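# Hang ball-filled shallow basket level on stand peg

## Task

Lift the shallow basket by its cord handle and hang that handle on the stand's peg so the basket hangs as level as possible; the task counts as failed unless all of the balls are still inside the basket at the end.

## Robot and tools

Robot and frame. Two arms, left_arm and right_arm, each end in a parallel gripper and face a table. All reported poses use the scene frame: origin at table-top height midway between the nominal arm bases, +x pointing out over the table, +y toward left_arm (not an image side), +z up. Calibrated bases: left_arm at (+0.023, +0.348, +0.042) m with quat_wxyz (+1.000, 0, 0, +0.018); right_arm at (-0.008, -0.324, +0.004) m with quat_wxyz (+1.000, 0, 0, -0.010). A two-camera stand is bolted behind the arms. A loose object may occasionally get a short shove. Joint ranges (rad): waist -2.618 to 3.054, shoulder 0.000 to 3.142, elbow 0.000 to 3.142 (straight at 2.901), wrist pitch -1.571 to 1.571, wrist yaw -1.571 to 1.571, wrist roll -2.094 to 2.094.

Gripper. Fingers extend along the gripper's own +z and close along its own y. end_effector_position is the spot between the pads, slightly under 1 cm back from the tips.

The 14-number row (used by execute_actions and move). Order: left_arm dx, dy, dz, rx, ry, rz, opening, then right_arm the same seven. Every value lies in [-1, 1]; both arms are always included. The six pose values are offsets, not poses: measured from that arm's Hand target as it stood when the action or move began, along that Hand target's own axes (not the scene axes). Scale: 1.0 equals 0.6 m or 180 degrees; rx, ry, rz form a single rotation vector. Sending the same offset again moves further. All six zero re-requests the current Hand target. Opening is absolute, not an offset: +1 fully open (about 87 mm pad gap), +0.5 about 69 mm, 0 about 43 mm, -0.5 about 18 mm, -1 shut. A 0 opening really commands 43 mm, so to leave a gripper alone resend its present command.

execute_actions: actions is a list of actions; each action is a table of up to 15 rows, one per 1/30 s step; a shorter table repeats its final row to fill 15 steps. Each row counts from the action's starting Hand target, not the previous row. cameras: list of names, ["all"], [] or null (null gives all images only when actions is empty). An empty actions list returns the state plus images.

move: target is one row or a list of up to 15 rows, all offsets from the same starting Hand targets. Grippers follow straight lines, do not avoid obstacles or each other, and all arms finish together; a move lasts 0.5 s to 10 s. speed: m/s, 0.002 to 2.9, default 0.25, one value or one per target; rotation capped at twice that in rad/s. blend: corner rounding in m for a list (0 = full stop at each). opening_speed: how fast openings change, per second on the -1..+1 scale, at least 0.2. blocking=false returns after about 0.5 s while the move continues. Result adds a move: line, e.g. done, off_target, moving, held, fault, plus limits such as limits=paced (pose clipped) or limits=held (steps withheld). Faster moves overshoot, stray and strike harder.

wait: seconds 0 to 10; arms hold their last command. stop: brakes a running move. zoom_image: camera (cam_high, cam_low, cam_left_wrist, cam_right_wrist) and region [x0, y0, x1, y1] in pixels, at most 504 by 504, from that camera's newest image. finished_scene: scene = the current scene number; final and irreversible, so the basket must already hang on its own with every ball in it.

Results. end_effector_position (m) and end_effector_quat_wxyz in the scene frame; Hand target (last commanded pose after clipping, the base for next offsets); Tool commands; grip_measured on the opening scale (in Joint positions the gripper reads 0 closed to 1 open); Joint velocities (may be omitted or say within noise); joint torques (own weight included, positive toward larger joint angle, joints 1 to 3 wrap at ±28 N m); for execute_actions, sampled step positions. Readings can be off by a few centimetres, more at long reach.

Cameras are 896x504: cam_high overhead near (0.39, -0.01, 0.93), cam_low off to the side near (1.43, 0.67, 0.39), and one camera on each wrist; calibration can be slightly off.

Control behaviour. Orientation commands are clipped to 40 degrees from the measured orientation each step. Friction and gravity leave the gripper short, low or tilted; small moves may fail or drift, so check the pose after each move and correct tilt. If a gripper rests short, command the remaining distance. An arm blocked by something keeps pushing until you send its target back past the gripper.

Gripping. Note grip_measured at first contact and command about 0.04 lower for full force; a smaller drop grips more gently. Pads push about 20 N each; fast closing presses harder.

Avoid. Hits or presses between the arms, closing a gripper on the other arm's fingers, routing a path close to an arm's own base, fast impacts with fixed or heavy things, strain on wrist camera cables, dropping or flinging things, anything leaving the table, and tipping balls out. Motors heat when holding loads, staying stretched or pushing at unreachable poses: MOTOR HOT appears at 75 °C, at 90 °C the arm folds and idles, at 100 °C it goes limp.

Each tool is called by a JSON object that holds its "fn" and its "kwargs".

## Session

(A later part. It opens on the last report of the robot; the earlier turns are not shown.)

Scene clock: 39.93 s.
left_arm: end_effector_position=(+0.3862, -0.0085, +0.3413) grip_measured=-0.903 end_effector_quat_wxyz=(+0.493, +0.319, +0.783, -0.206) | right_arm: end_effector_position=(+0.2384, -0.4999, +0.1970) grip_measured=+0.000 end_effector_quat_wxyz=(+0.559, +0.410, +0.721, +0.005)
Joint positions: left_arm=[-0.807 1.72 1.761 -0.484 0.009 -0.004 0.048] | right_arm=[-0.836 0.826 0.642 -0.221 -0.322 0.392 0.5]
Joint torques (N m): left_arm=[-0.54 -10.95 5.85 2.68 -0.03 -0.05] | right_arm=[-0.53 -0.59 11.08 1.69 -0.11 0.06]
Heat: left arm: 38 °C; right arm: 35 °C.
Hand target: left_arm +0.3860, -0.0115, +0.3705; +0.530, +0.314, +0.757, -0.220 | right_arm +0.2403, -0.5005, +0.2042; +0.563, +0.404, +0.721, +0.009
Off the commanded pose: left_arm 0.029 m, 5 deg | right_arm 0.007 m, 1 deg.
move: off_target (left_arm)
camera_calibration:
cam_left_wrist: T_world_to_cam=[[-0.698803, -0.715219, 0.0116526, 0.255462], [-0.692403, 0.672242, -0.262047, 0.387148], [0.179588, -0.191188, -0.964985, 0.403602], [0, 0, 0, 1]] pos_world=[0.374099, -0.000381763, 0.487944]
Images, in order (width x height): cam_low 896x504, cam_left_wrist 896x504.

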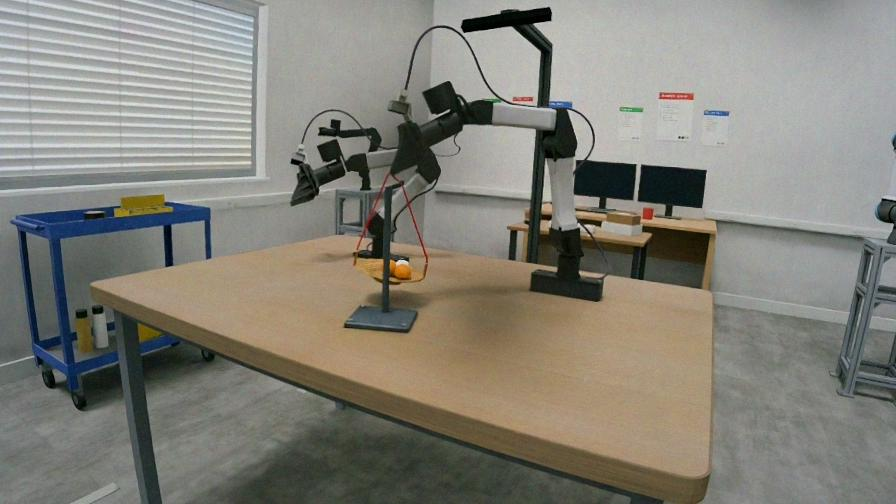

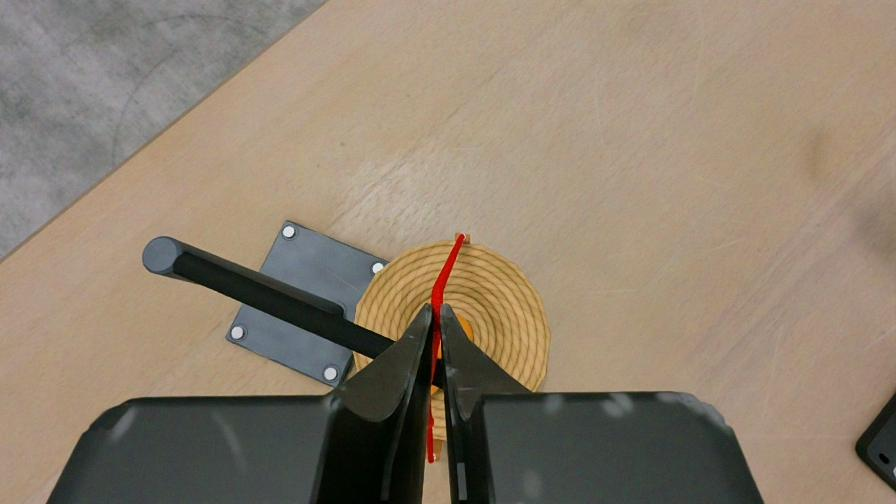

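{"fn": "move", "kwargs": {"target": [0.027,-0.002,0.008,0,0,0,-1,0,0,0,0,0,0,0], "speed": 0.03, "cameras": ["cam_left_wrist"]}}

{"fn": "move", "kwargs": {"target": [0.016,-0.002,0.004,0,0,0,-1,0,0,0,0,0,0,0], "speed": 0.02, "cameras": ["cam_left_wrist","cam_low"]}}

{"fn": "zoom_image", "kwargs": {"camera": "cam_low", "region": [350, 140, 480, 290]}}

Scene clock: 41.13 s.
left_arm: end_effector_position=(+0.3873, -0.0096, +0.3251) grip_measured=-0.903 end_effector_quat_wxyz=(+0.496, +0.318, +0.781, -0.207) | right_arm: end_effector_position=(+0.2384, -0.4999, +0.1970) grip_measured=+0.000 end_effector_quat_wxyz=(+0.559, +0.410, +0.721, +0.005)
Joint positions: left_arm=[-0.807 1.704 1.669 -0.4 0.009 -0.004 0.048] | right_arm=[-0.836 0.826 0.642 -0.221 -0.322 0.392 0.5]
Joint torques (N m): left_arm=[-1.01 -11.36 5.81 2.57 -0.04 -0.09] | right_arm=[-0.51 -0.58 11.1 1.69 -0.11 0.06]
Heat: left arm: 39 °C; right arm: 35 °C.
Hand target: left_arm +0.3844, -0.0116, +0.3536; +0.530, +0.314, +0.757, -0.220 | right_arm +0.2403, -0.5005, +0.2042; +0.563, +0.404, +0.721, +0.009
Off the commanded pose: left_arm 0.029 m, 5 deg | right_arm 0.007 m, 1 deg.
move: off_target (left_arm)
camera_calibration:
cam_left_wrist: T_world_to_cam=[[-0.698856, -0.715167, 0.0116768, 0.255729], [-0.690901, 0.670739, -0.269748, 0.386251], [0.185083, -0.196583, -0.96286, 0.384625], [0, 0, 0, 1]] pos_world=[0.374391, -0.000574244, 0.471544]
Images, in order (width x height): cam_left_wrist 896x504.

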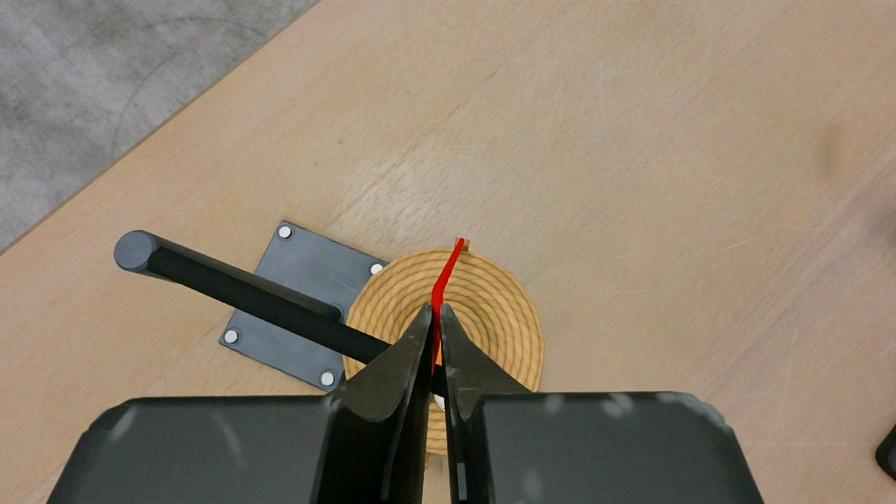

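Scene clock: 42.00 s.
left_arm: end_effector_position=(+0.3870, -0.0094, +0.3214) grip_measured=-0.903 end_effector_quat_wxyz=(+0.504, +0.316, +0.776, -0.209) | right_arm: end_effector_position=(+0.2384, -0.4999, +0.1970) grip_measured=+0.000 end_effector_quat_wxyz=(+0.559, +0.410, +0.721, +0.005)
Joint positions: left_arm=[-0.809 1.687 1.619 -0.349 0.004 -0.004 0.048] | right_arm=[-0.836 0.826 0.642 -0.221 -0.322 0.392 0.5]
Joint torques (N m): left_arm=[-1.07 -10.77 5.49 2.48 -0.04 -0.11] | right_arm=[-0.53 -0.59 11.08 1.69 -0.11 0.07]
Heat: left arm: 39 °C; right arm: 35 °C.
Hand target: left_arm +0.3827, -0.0117, +0.3437; +0.530, +0.314, +0.757, -0.220 | right_arm +0.2403, -0.5005, +0.2042; +0.563, +0.404, +0.721, +0.009
Off the commanded pose: left_arm 0.023 m, 4 deg | right_arm 0.007 m, 1 deg.
move: off_target (left_arm)
camera_calibration:
cam_left_wrist: T_world_to_cam=[[-0.697176, -0.716835, 0.00963579, 0.255572], [-0.688477, 0.665728, -0.28776, 0.389835], [0.199862, -0.207253, -0.957654, 0.373752], [0, 0, 0, 1]] pos_world=[0.371872, 0.00114004, 0.467642]
Images, in order (width x height): cam_low 896x504, cam_left_wrist 896x504.

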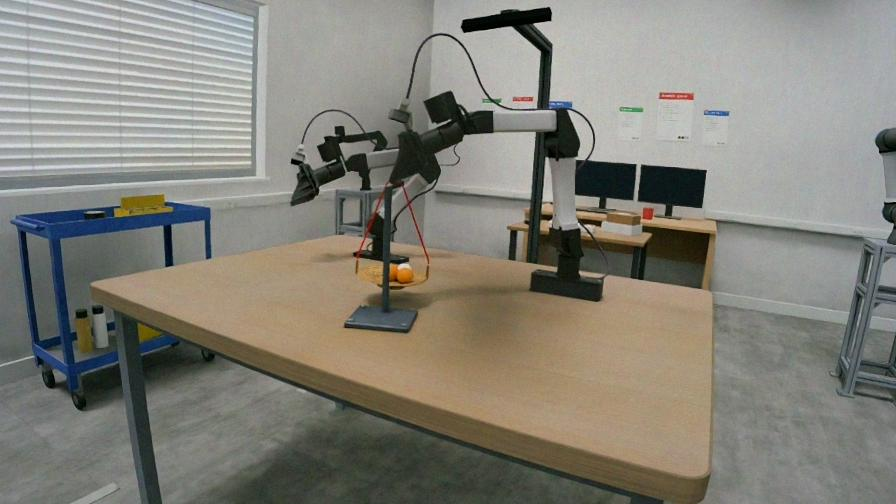

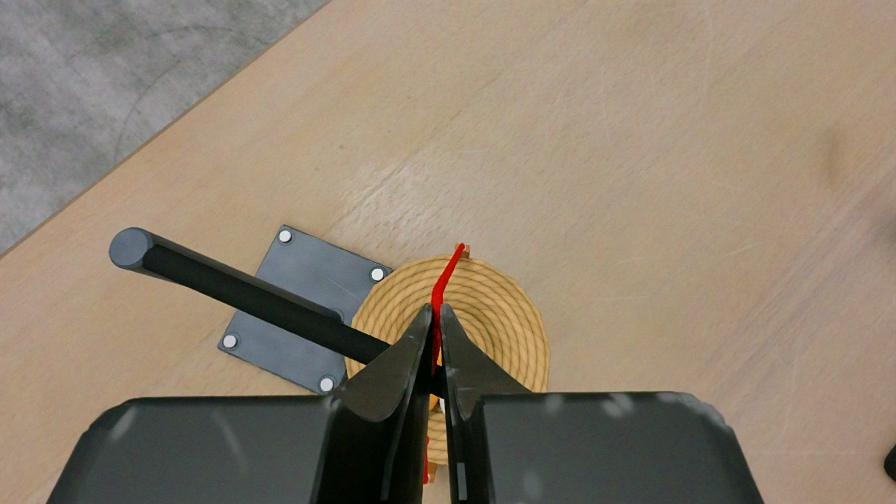

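Scaled by 3.360 from the camera's 896x504 image, which has a finer 1280x720 frame.

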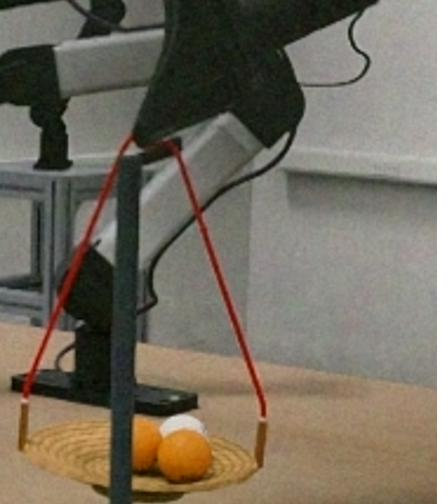

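{"fn": "move", "kwargs": {"target": [0,0,0,0,0,0,-0.4,0,0,0,0,0,0,0], "opening_speed": 0.2, "cameras": ["cam_left_wrist","cam_low"]}}

{"fn": "zoom_image", "kwargs": {"camera": "cam_low", "region": [350, 140, 480, 290]}}

Scene clock: 45.40 s.
left_arm: end_effector_position=(+0.3874, -0.0119, +0.3246) grip_measured=-0.400 end_effector_quat_wxyz=(+0.510, +0.315, +0.772, -0.212) | right_arm: end_effector_position=(+0.2384, -0.4999, +0.1970) grip_measured=+0.000 end_effector_quat_wxyz=(+0.559, +0.410, +0.721, +0.005)
Joint positions: left_arm=[-0.812 1.687 1.619 -0.334 0.004 -0.004 0.3] | right_arm=[-0.836 0.826 0.642 -0.221 -0.322 0.392 0.5]
Joint torques (N m): left_arm=[-0.83 -10.69 5.56 2.37 -0.01 -0.08] | right_arm=[-0.5 -0.57 11.06 1.69 -0.11 0.06]
Heat: left arm: 39 °C; right arm: 35 °C.
Hand target: left_arm +0.3829, -0.0116, +0.3438; +0.530, +0.314, +0.757, -0.219 | right_arm +0.2403, -0.5005, +0.2042; +0.563, +0.404, +0.721, +0.009
Off the commanded pose: left_arm 0.020 m, 3 deg | right_arm 0.007 m, 1 deg.
move: off_target (left_arm)
camera_calibration:
cam_left_wrist: T_world_to_cam=[[-0.699236, -0.714826, 0.00957712, 0.254924], [-0.683514, 0.664562, -0.301936, 0.395291], [0.209468, -0.217671, -0.95328, 0.370856], [0, 0, 0, 1]] pos_world=[0.370757, 0.000255342, 0.470441]
Images, in order (width x height): cam_low 896x504, cam_left_wrist 896x504.

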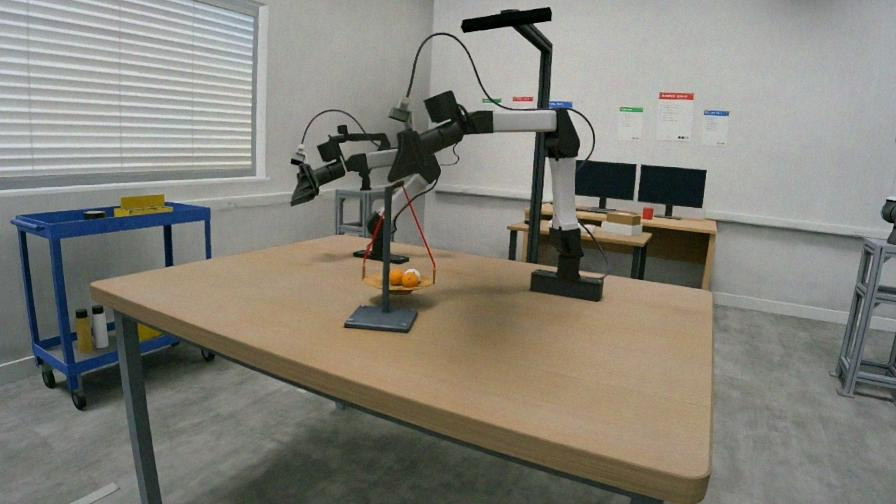

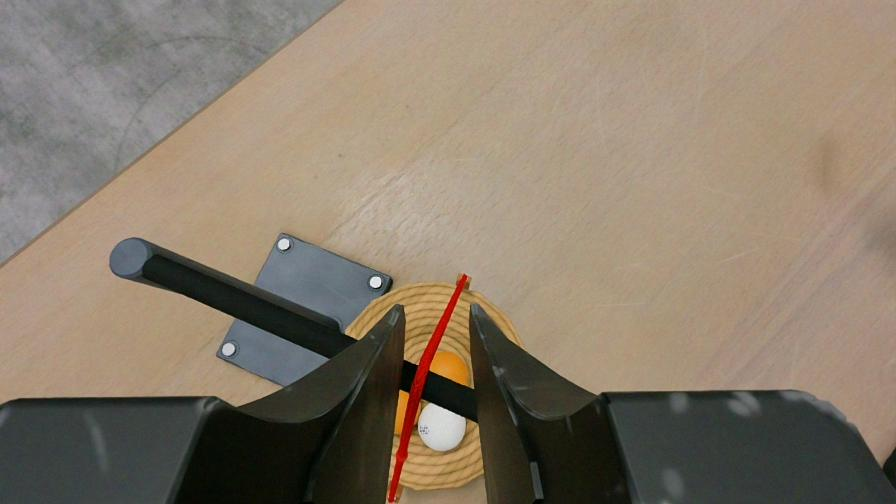

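Scaled by 3.360 from the camera's 896x504 image, which has a finer 1280x720 frame.

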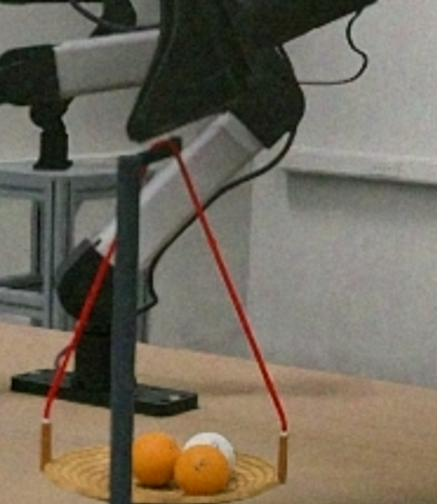

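{"fn": "move", "kwargs": {"target": [[-0.047,0,-0.017,0,0,0,-0.35,0,0,0,0,0,0,0],[-0.047,0,-0.27,0,0,0,-0.35,0,0,0,0,0,0,0]], "speed": 0.08, "blend": [0.01,0], "cameras": ["cam_high","cam_low","cam_left_wrist"]}}

{"fn": "zoom_image", "kwargs": {"camera": "cam_low", "region": [350, 140, 480, 290]}}

{"fn": "zoom_image", "kwargs": {"camera": "cam_high", "region": [360, 180, 560, 320]}}

Scene clock: 49.03 s.
left_arm: end_effector_position=(+0.2863, +0.0876, +0.4240) grip_measured=-0.350 end_effector_quat_wxyz=(+0.528, +0.310, +0.760, -0.219) | right_arm: end_effector_position=(+0.2384, -0.4999, +0.1970) grip_measured=+0.000 end_effector_quat_wxyz=(+0.559, +0.410, +0.721, +0.005)
Joint positions: left_arm=[-0.812 1.273 1.632 -0.713 0.004 -0.004 0.325] | right_arm=[-0.836 0.826 0.642 -0.221 -0.322 0.392 0.5]
Joint torques (N m): left_arm=[-0.73 -4.49 4.92 2.1 -0.05 -0.09] | right_arm=[-0.5 -0.59 11.06 1.69 -0.11 0.07]
Heat: left arm: 39 °C; right arm: 36 °C.
Hand target: left_arm +0.2821, +0.0892, +0.4257; +0.530, +0.314, +0.757, -0.219 | right_arm +0.2403, -0.5005, +0.2042; +0.563, +0.404, +0.721, +0.009
Off the commanded pose: left_arm 0.005 m, 1 deg | right_arm 0.007 m, 1 deg.
move: done
camera_calibration:
cam_left_wrist: T_world_to_cam=[[-0.699511, -0.714556, 0.00966531, 0.254414], [-0.672603, 0.653752, -0.346718, 0.306854], [0.241431, -0.249034, -0.93792, 0.495568], [0, 0, 0, 1]] pos_world=[0.264712, 0.1046, 0.568736]
Images, in order (width x height): cam_high 896x504, cam_low 896x504, cam_left_wrist 896x504.

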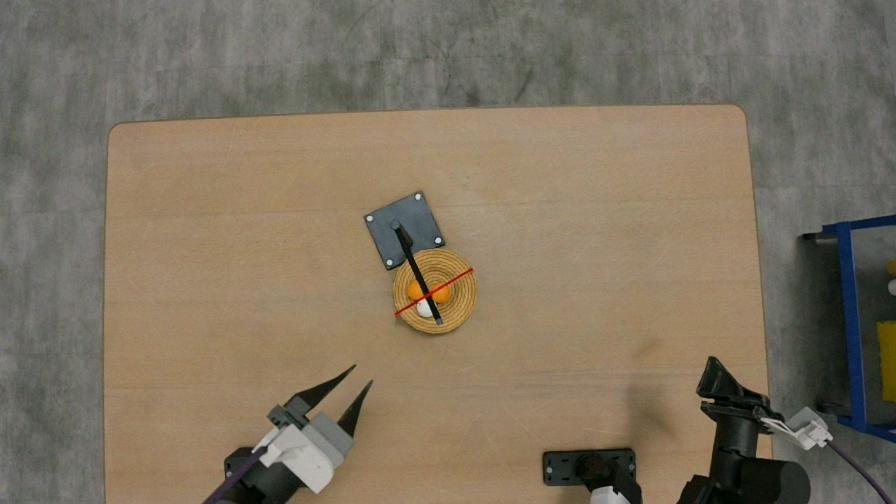

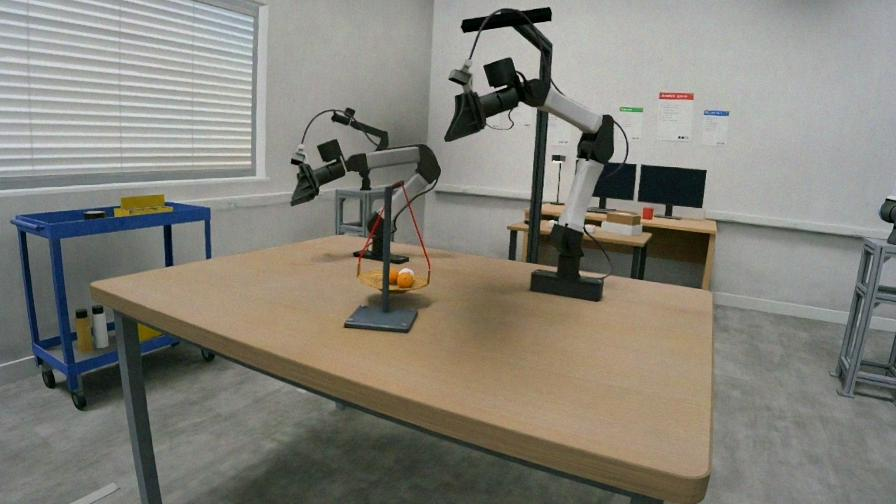

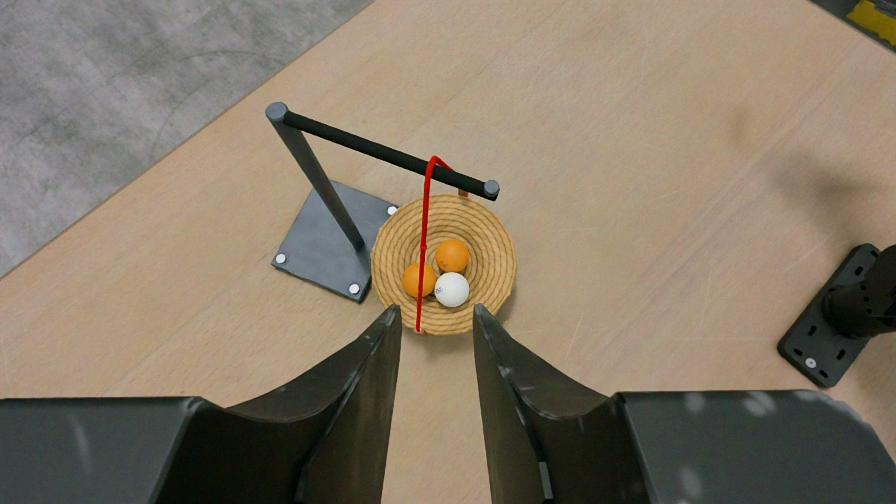

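Scaled by 3.360 from the camera's 896x504 image, which has a finer 1280x720 frame.

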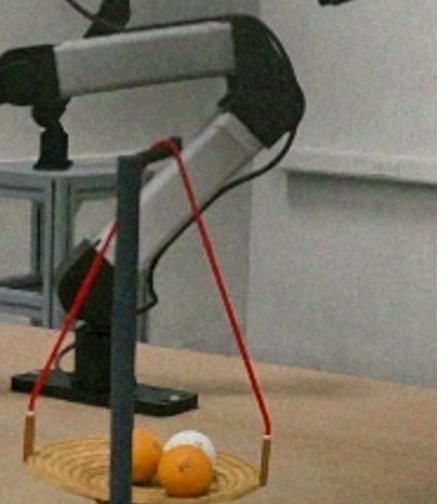

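Scaled by 2.520 from the camera's 896x504 image, which has a finer 1280x720 frame.

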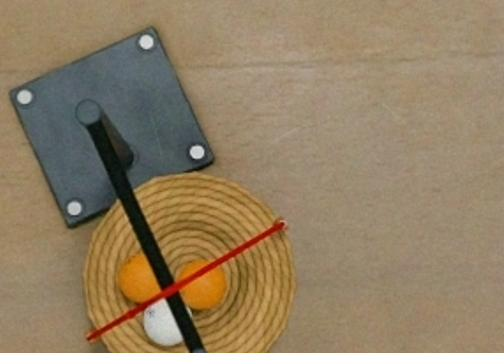

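{"fn": "wait", "kwargs": {"seconds": 0.7, "cameras": ["cam_high","cam_low"]}}

{"fn": "zoom_image", "kwargs": {"camera": "cam_low", "region": [350, 230, 440, 300]}}

{"fn": "zoom_image", "kwargs": {"camera": "cam_high", "region": [380, 240, 490, 340]}}

Scene clock: 50.03 s.
left_arm: end_effector_position=(+0.2862, +0.0876, +0.4239) grip_measured=-0.350 end_effector_quat_wxyz=(+0.528, +0.310, +0.760, -0.219) | right_arm: end_effector_position=(+0.2384, -0.4999, +0.1970) grip_measured=+0.000 end_effector_quat_wxyz=(+0.559, +0.410, +0.721, +0.005)
Joint positions: left_arm=[-0.812 1.273 1.632 -0.713 0.004 -0.004 0.325] | right_arm=[-0.836 0.826 0.642 -0.221 -0.322 0.392 0.5]
Joint torques (N m): left_arm=[-0.55 -4.6 5.04 2.1 -0.03 -0.11] | right_arm=[-0.5 -0.59 11.06 1.69 -0.11 0.06]
Heat: left arm: 39 °C; right arm: 36 °C.
Hand target: left_arm +0.2821, +0.0892, +0.4257; +0.530, +0.314, +0.757, -0.219 | right_arm +0.2403, -0.5005, +0.2042; +0.563, +0.404, +0.721, +0.009
Tool commands: left_gripper/opening=-0.35 right_gripper/opening=+0.0
Off the commanded pose: left_arm 0.005 m, 1 deg | right_arm 0.007 m, 1 deg.
wait: 0.70 s; at rest from the start
Images, in order (width x height): cam_high 896x504, cam_low 896x504.

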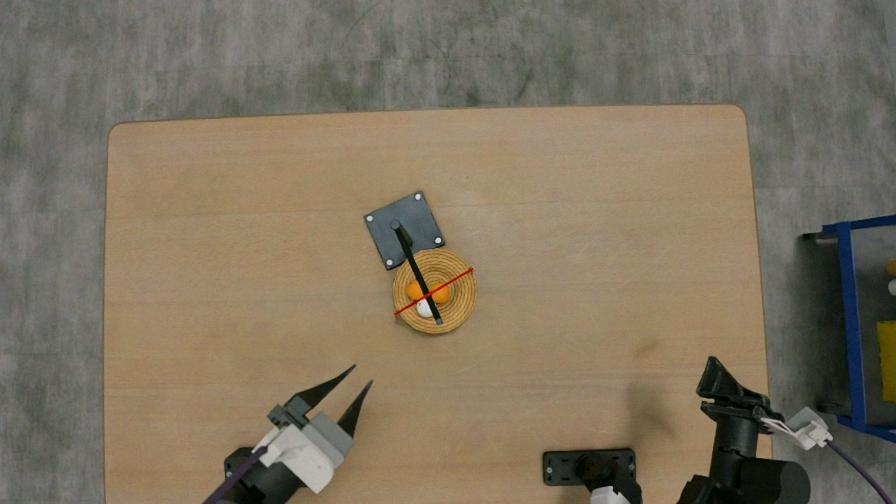

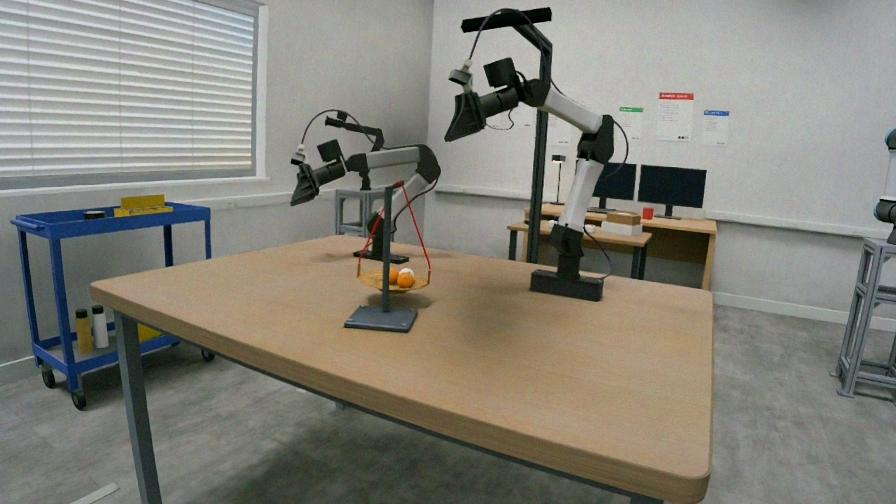

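Scaled by 5.600 from the camera's 896x504 image, which has a finer 1280x720 frame.

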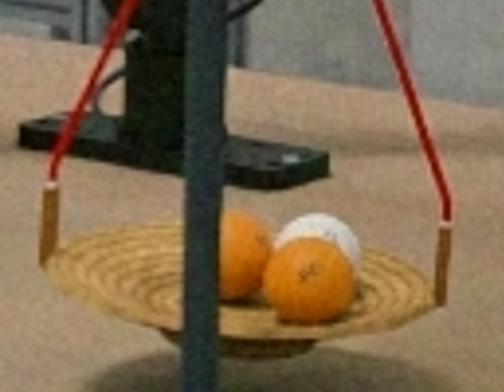

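Scaled by 4.582 from the camera's 896x504 image, which has a finer 1280x720 frame.

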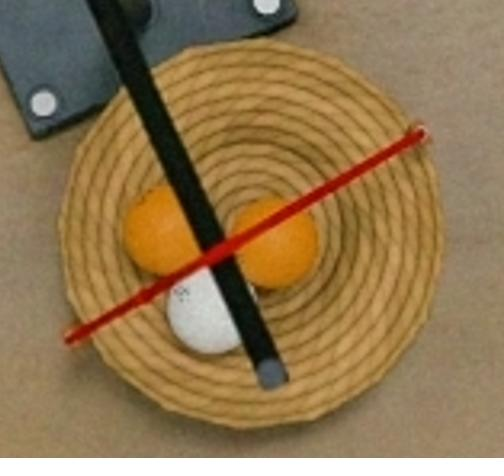

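{"fn": "move", "kwargs": {"target": [0,0,-0.2,0,0,0,-0.35,0.329,0.589,-0.224,-0.4244,0.006,-0.219,-0.1], "speed": 0.2, "cameras": ["cam_low","cam_right_wrist"]}}

{"fn": "zoom_image", "kwargs": {"camera": "cam_low", "region": [350, 140, 480, 290]}}

Scene clock: 55.13 s.
left_arm: end_effector_position=(+0.2059, +0.1666, +0.4597) grip_measured=-0.350 end_effector_quat_wxyz=(+0.522, +0.312, +0.764, -0.217) | right_arm: end_effector_position=(+0.3231, -0.0932, +0.2499) grip_measured=-0.100 end_effector_quat_wxyz=(+0.646, -0.260, +0.667, +0.265)
Joint positions: left_arm=[-0.812 1.059 1.756 -1.066 0.004 -0.004 0.325] | right_arm=[0.514 1.157 0.673 0.459 -0.267 0.011 0.45]
Joint torques (N m): left_arm=[-0.49 -1.16 5.63 2.08 0.02 -0.08] | right_arm=[0.61 -2.69 10.99 1.94 -0.06 0.04]
Heat: left arm: 37 °C; right arm: 35 °C.
Hand target: left_arm +0.2024, +0.1690, +0.4669; +0.530, +0.314, +0.757, -0.219 | right_arm +0.3246, -0.0861, +0.2602; +0.653, -0.271, +0.653, +0.271
Off the commanded pose: left_arm 0.008 m, 1 deg | right_arm 0.012 m, 2 deg.
move: off_target (right_arm)
camera_calibration:
cam_right_wrist: T_world_to_cam=[[0.688426, -0.725215, -0.0115068, -0.289579], [-0.569601, -0.530749, -0.627583, 0.311431], [0.449025, 0.438599, -0.778465, 0.233848], [0, 0, 0, 1]] pos_world=[0.271742, -0.147281, 0.374159]
Images, in order (width x height): cam_low 896x504, cam_right_wrist 896x504.

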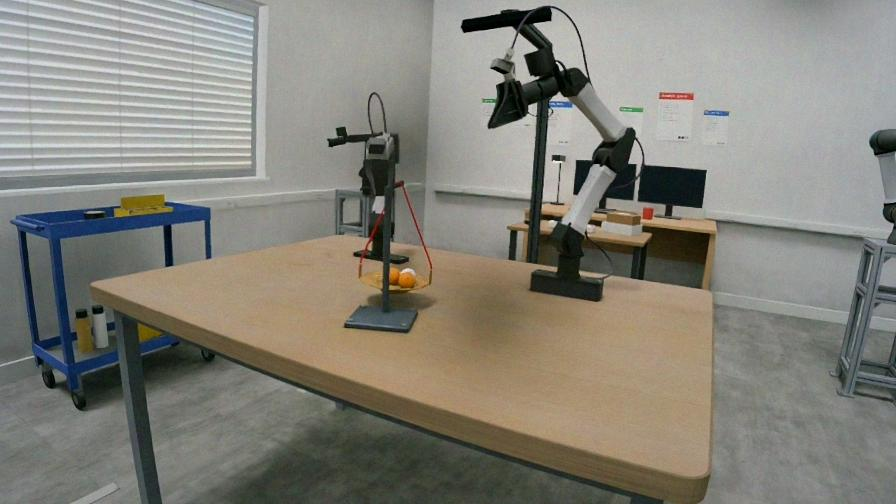

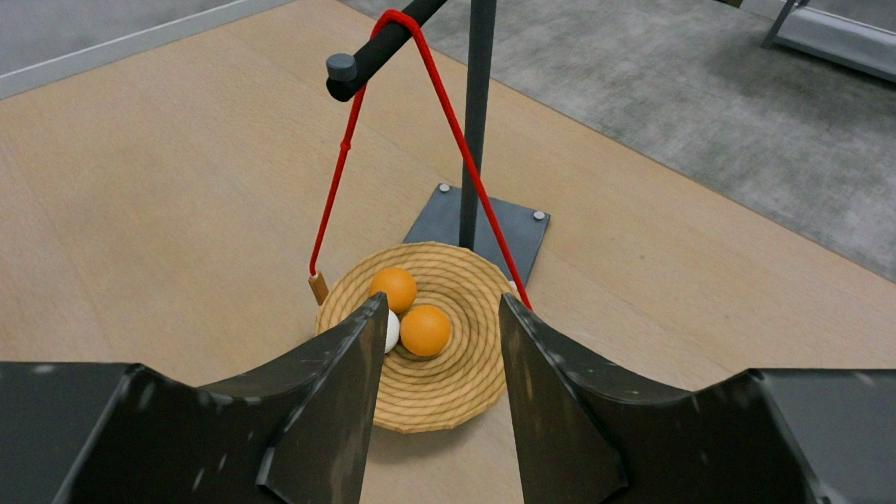

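Scaled by 3.360 from the camera's 896x504 image, which has a finer 1280x720 frame.

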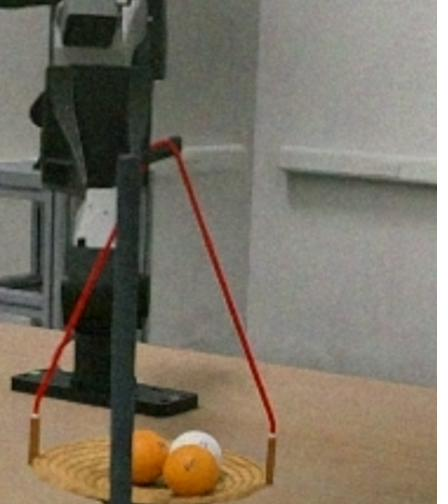

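{"fn": "wait", "kwargs": {"seconds": 0.3, "cameras": ["cam_high","cam_low","cam_right_wrist","cam_left_wrist"]}}

{"fn": "zoom_image", "kwargs": {"camera": "cam_low", "region": [350, 220, 440, 300]}}

{"fn": "zoom_image", "kwargs": {"camera": "cam_high", "region": [380, 240, 490, 340]}}

{"fn": "zoom_image", "kwargs": {"camera": "cam_right_wrist", "region": [290, 0, 590, 300]}}

Scene clock: 55.73 s.
left_arm: end_effector_position=(+0.2059, +0.1666, +0.4597) grip_measured=-0.350 end_effector_quat_wxyz=(+0.522, +0.312, +0.764, -0.217) | right_arm: end_effector_position=(+0.3230, -0.0931, +0.2500) grip_measured=-0.100 end_effector_quat_wxyz=(+0.646, -0.260, +0.667, +0.265)
Joint positions: left_arm=[-0.812 1.059 1.756 -1.066 0.004 -0.004 0.325] | right_arm=[0.514 1.157 0.673 0.459 -0.267 0.01 0.45]
Joint torques (N m): left_arm=[-0.55 -1.03 5.7 2.07 -0.02 -0.08] | right_arm=[0.61 -2.67 10.99 1.95 -0.06 0.04]
Heat: left arm: 37 °C; right arm: 35 °C.
Hand target: left_arm +0.2024, +0.1690, +0.4670; +0.530, +0.314, +0.757, -0.219 | right_arm +0.3246, -0.0862, +0.2602; +0.653, -0.271, +0.653, +0.271
Tool commands: left_gripper/opening=-0.35 right_gripper/opening=-0.1
Off the commanded pose: left_arm 0.008 m, 1 deg | right_arm 0.012 m, 2 deg.
wait: 0.30 s; at rest from the start
camera_calibration:
cam_left_wrist: T_world_to_cam=[[-0.699397, -0.714668, 0.00966616, 0.254392], [-0.676154, 0.657203, -0.333016, 0.207402], [0.231643, -0.239447, -0.942872, 0.57084], [0, 0, 0, 1]] pos_world=[0.185926, 0.182186, 0.604838]
cam_right_wrist: T_world_to_cam=[[0.688731, -0.724933, -0.0110102, -0.289666], [-0.569008, -0.531058, -0.627859, 0.311325], [0.449309, 0.438691, -0.778249, 0.233705], [0, 0, 0, 1]] pos_world=[0.271643, -0.147181, 0.37416]

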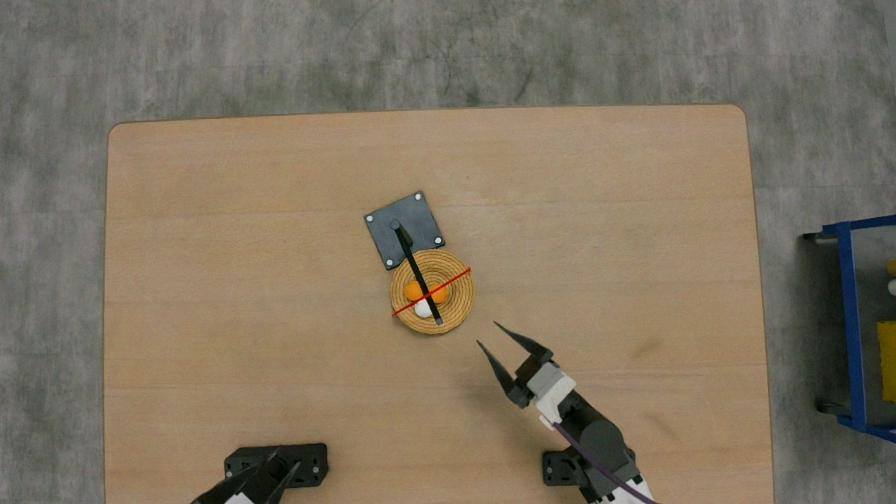

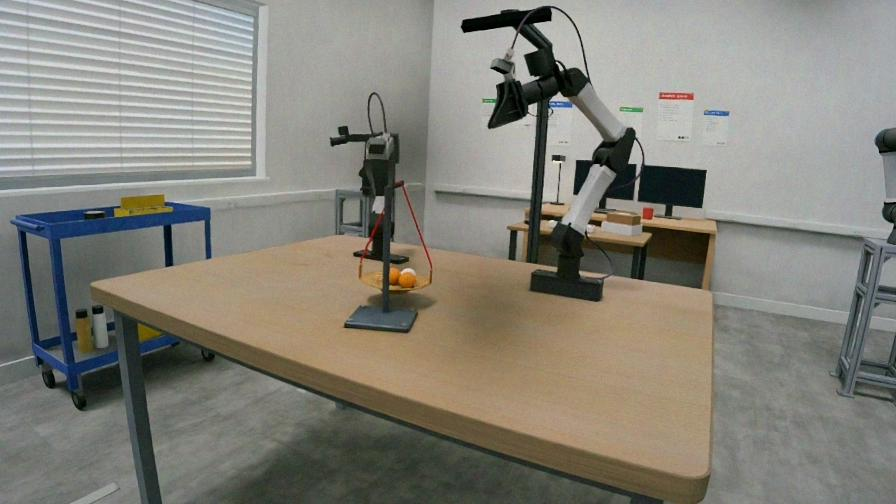

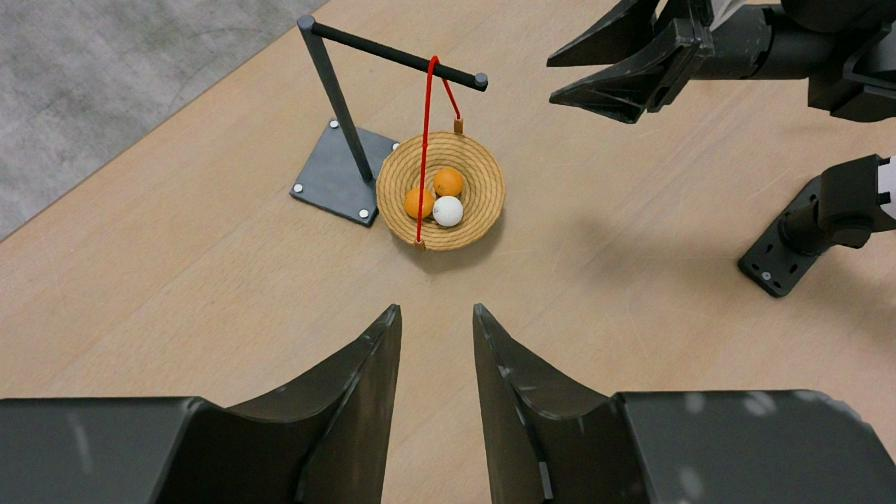

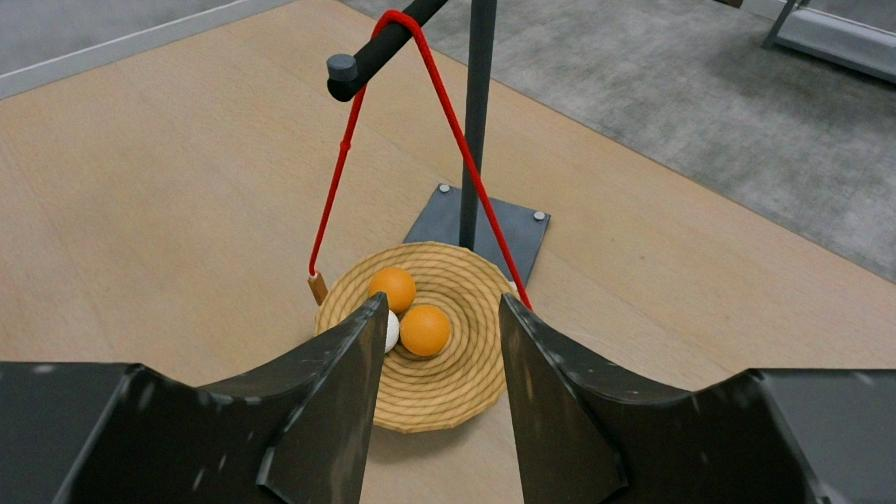

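Scaled by 5.600 from the camera's 896x504 image, which has a finer 1280x720 frame.

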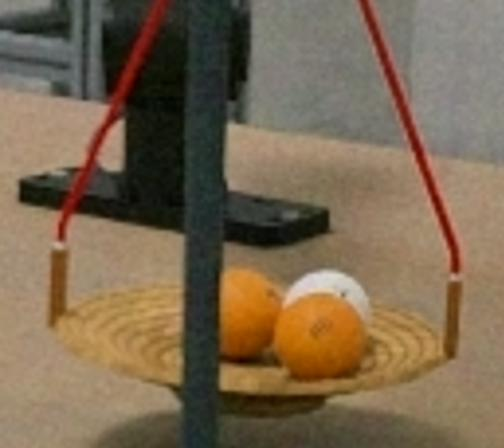

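Scaled by 4.582 from the camera's 896x504 image, which has a finer 1280x720 frame.

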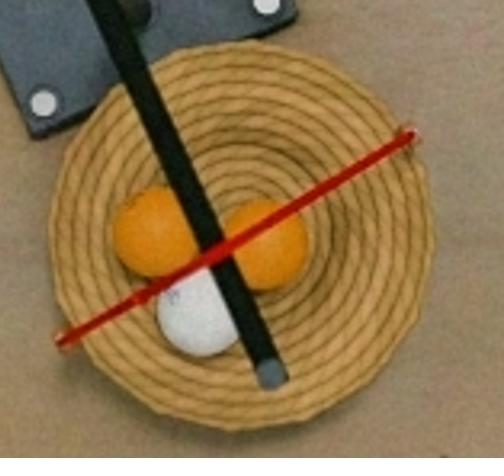

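Scaled by 1.680 from the camera's 896x504 image, which has a finer 1280x720 frame.

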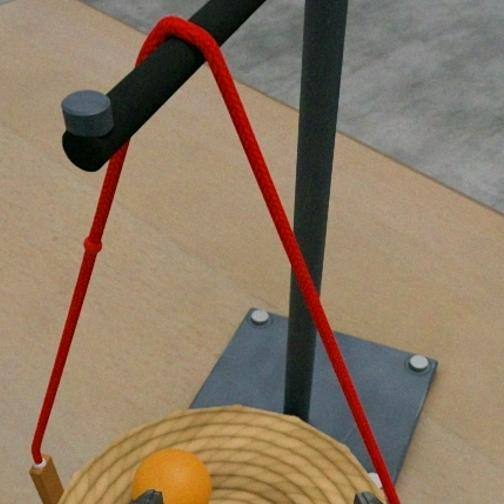

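{"fn": "wait", "kwargs": {"seconds": 1.5, "cameras": ["cam_high","cam_low"]}}

{"fn": "zoom_image", "kwargs": {"camera": "cam_low", "region": [350, 220, 440, 300]}}

{"fn": "zoom_image", "kwargs": {"camera": "cam_high", "region": [380, 240, 490, 340]}}

Scene clock: 57.50 s.
left_arm: end_effector_position=(+0.2059, +0.1666, +0.4597) grip_measured=-0.350 end_effector_quat_wxyz=(+0.522, +0.312, +0.764, -0.217) | right_arm: end_effector_position=(+0.3230, -0.0931, +0.2500) grip_measured=-0.100 end_effector_quat_wxyz=(+0.646, -0.260, +0.667, +0.265)
Joint positions: left_arm=[-0.812 1.059 1.756 -1.066 0.004 -0.004 0.325] | right_arm=[0.514 1.157 0.673 0.459 -0.267 0.01 0.45]
Joint torques (N m): left_arm=[-0.44 -1.06 5.65 2.08 0 -0.09] | right_arm=[0.59 -2.69 11 1.95 -0.06 0.04]
Heat: left arm: 36 °C; right arm: 35 °C.
Hand target: left_arm +0.2024, +0.1690, +0.4670; +0.530, +0.314, +0.757, -0.219 | right_arm +0.3246, -0.0862, +0.2602; +0.653, -0.271, +0.653, +0.271
Tool commands: left_gripper/opening=-0.35 right_gripper/opening=-0.1
Off the commanded pose: left_arm 0.008 m, 1 deg | right_arm 0.012 m, 2 deg.
wait: 1.50 s; at rest from the start
Images, in order (width x height): cam_high 896x504, cam_low 896x504.

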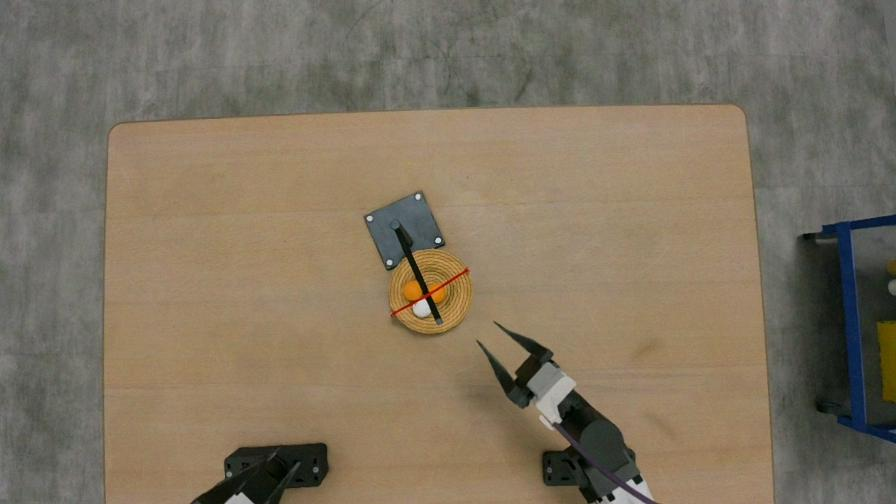

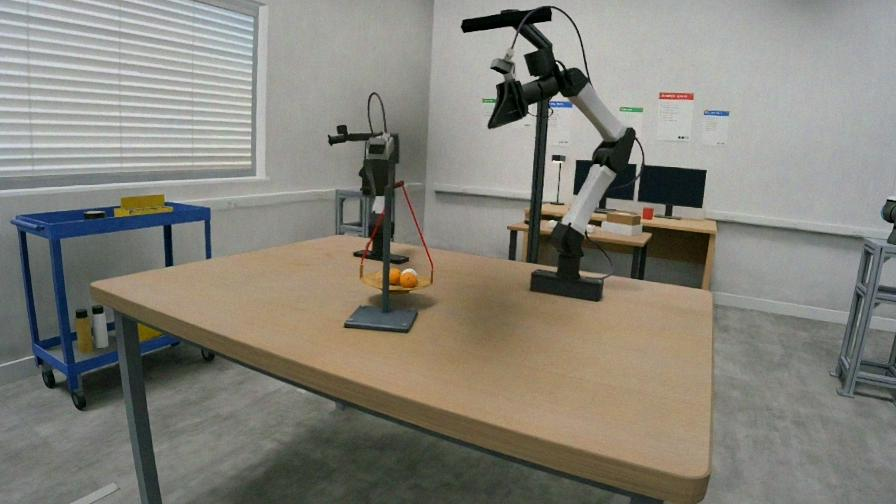

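Scaled by 5.600 from the camera's 896x504 image, which has a finer 1280x720 frame.

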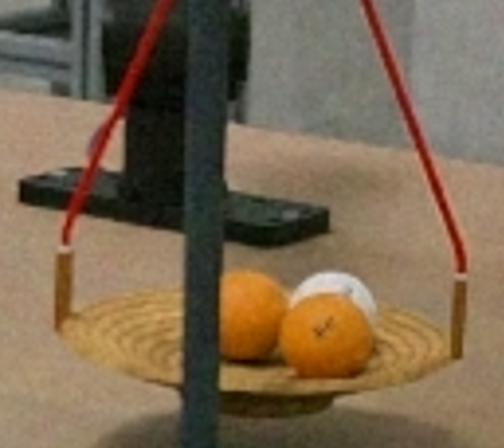

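Scaled by 4.582 from the camera's 896x504 image, which has a finer 1280x720 frame.

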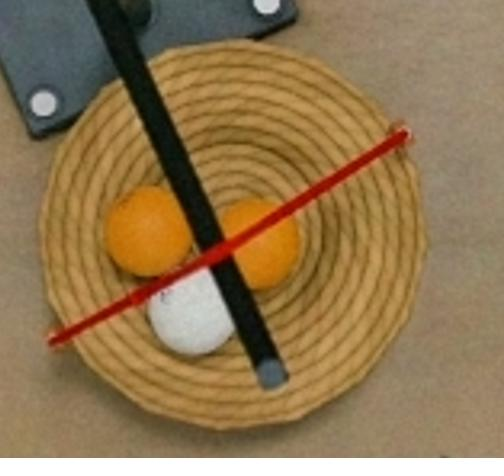

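{"fn": "wait", "kwargs": {"seconds": 5, "cameras": ["cam_high","cam_low"]}}

{"fn": "zoom_image", "kwargs": {"camera": "cam_low", "region": [350, 220, 440, 300]}}

{"fn": "zoom_image", "kwargs": {"camera": "cam_high", "region": [380, 240, 490, 340]}}

Scene clock: 62.63 s.
left_arm: end_effector_position=(+0.2059, +0.1666, +0.4597) grip_measured=-0.350 end_effector_quat_wxyz=(+0.522, +0.312, +0.764, -0.217) | right_arm: end_effector_position=(+0.3230, -0.0931, +0.2500) grip_measured=-0.100 end_effector_quat_wxyz=(+0.646, -0.260, +0.667, +0.265)
Joint positions: left_arm=[-0.812 1.059 1.756 -1.066 0.004 -0.004 0.325] | right_arm=[0.514 1.157 0.673 0.459 -0.267 0.01 0.45]
Joint torques (N m): left_arm=[-0.5 -0.98 5.72 2.08 0.01 -0.08] | right_arm=[0.58 -2.69 10.99 1.96 -0.06 0.04]
Heat: left arm: 35 °C; right arm: 35 °C.
Hand target: left_arm +0.2024, +0.1690, +0.4670; +0.530, +0.314, +0.757, -0.219 | right_arm +0.3246, -0.0862, +0.2602; +0.653, -0.271, +0.653, +0.271
Tool commands: left_gripper/opening=-0.35 right_gripper/opening=-0.1
Off the commanded pose: left_arm 0.008 m, 1 deg | right_arm 0.012 m, 2 deg.
wait: 5.00 s; at rest by 0.03 s
Images, in order (width x height): cam_high 896x504, cam_low 896x504.

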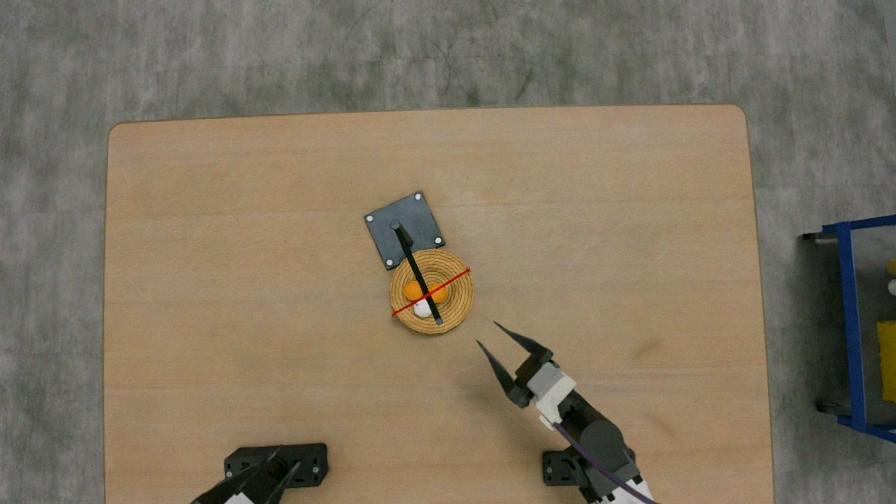

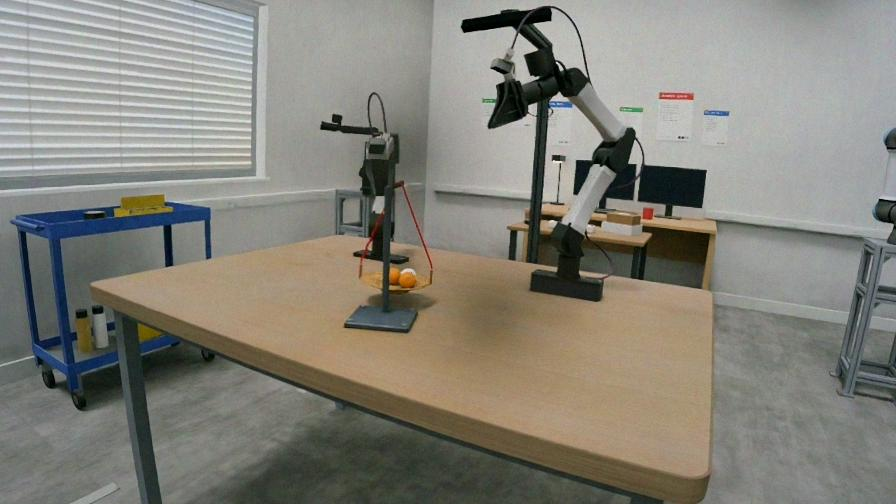

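Scaled by 5.600 from the camera's 896x504 image, which has a finer 1280x720 frame.

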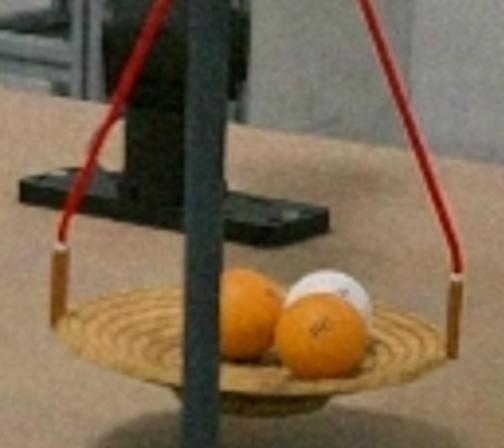

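Scaled by 4.582 from the camera's 896x504 image, which has a finer 1280x720 frame.

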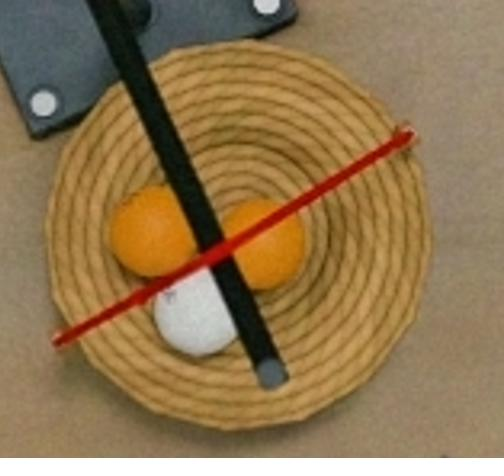

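{"fn": "finished_scene", "kwargs": {"scene": 3}}

The scene is finished: the task was done.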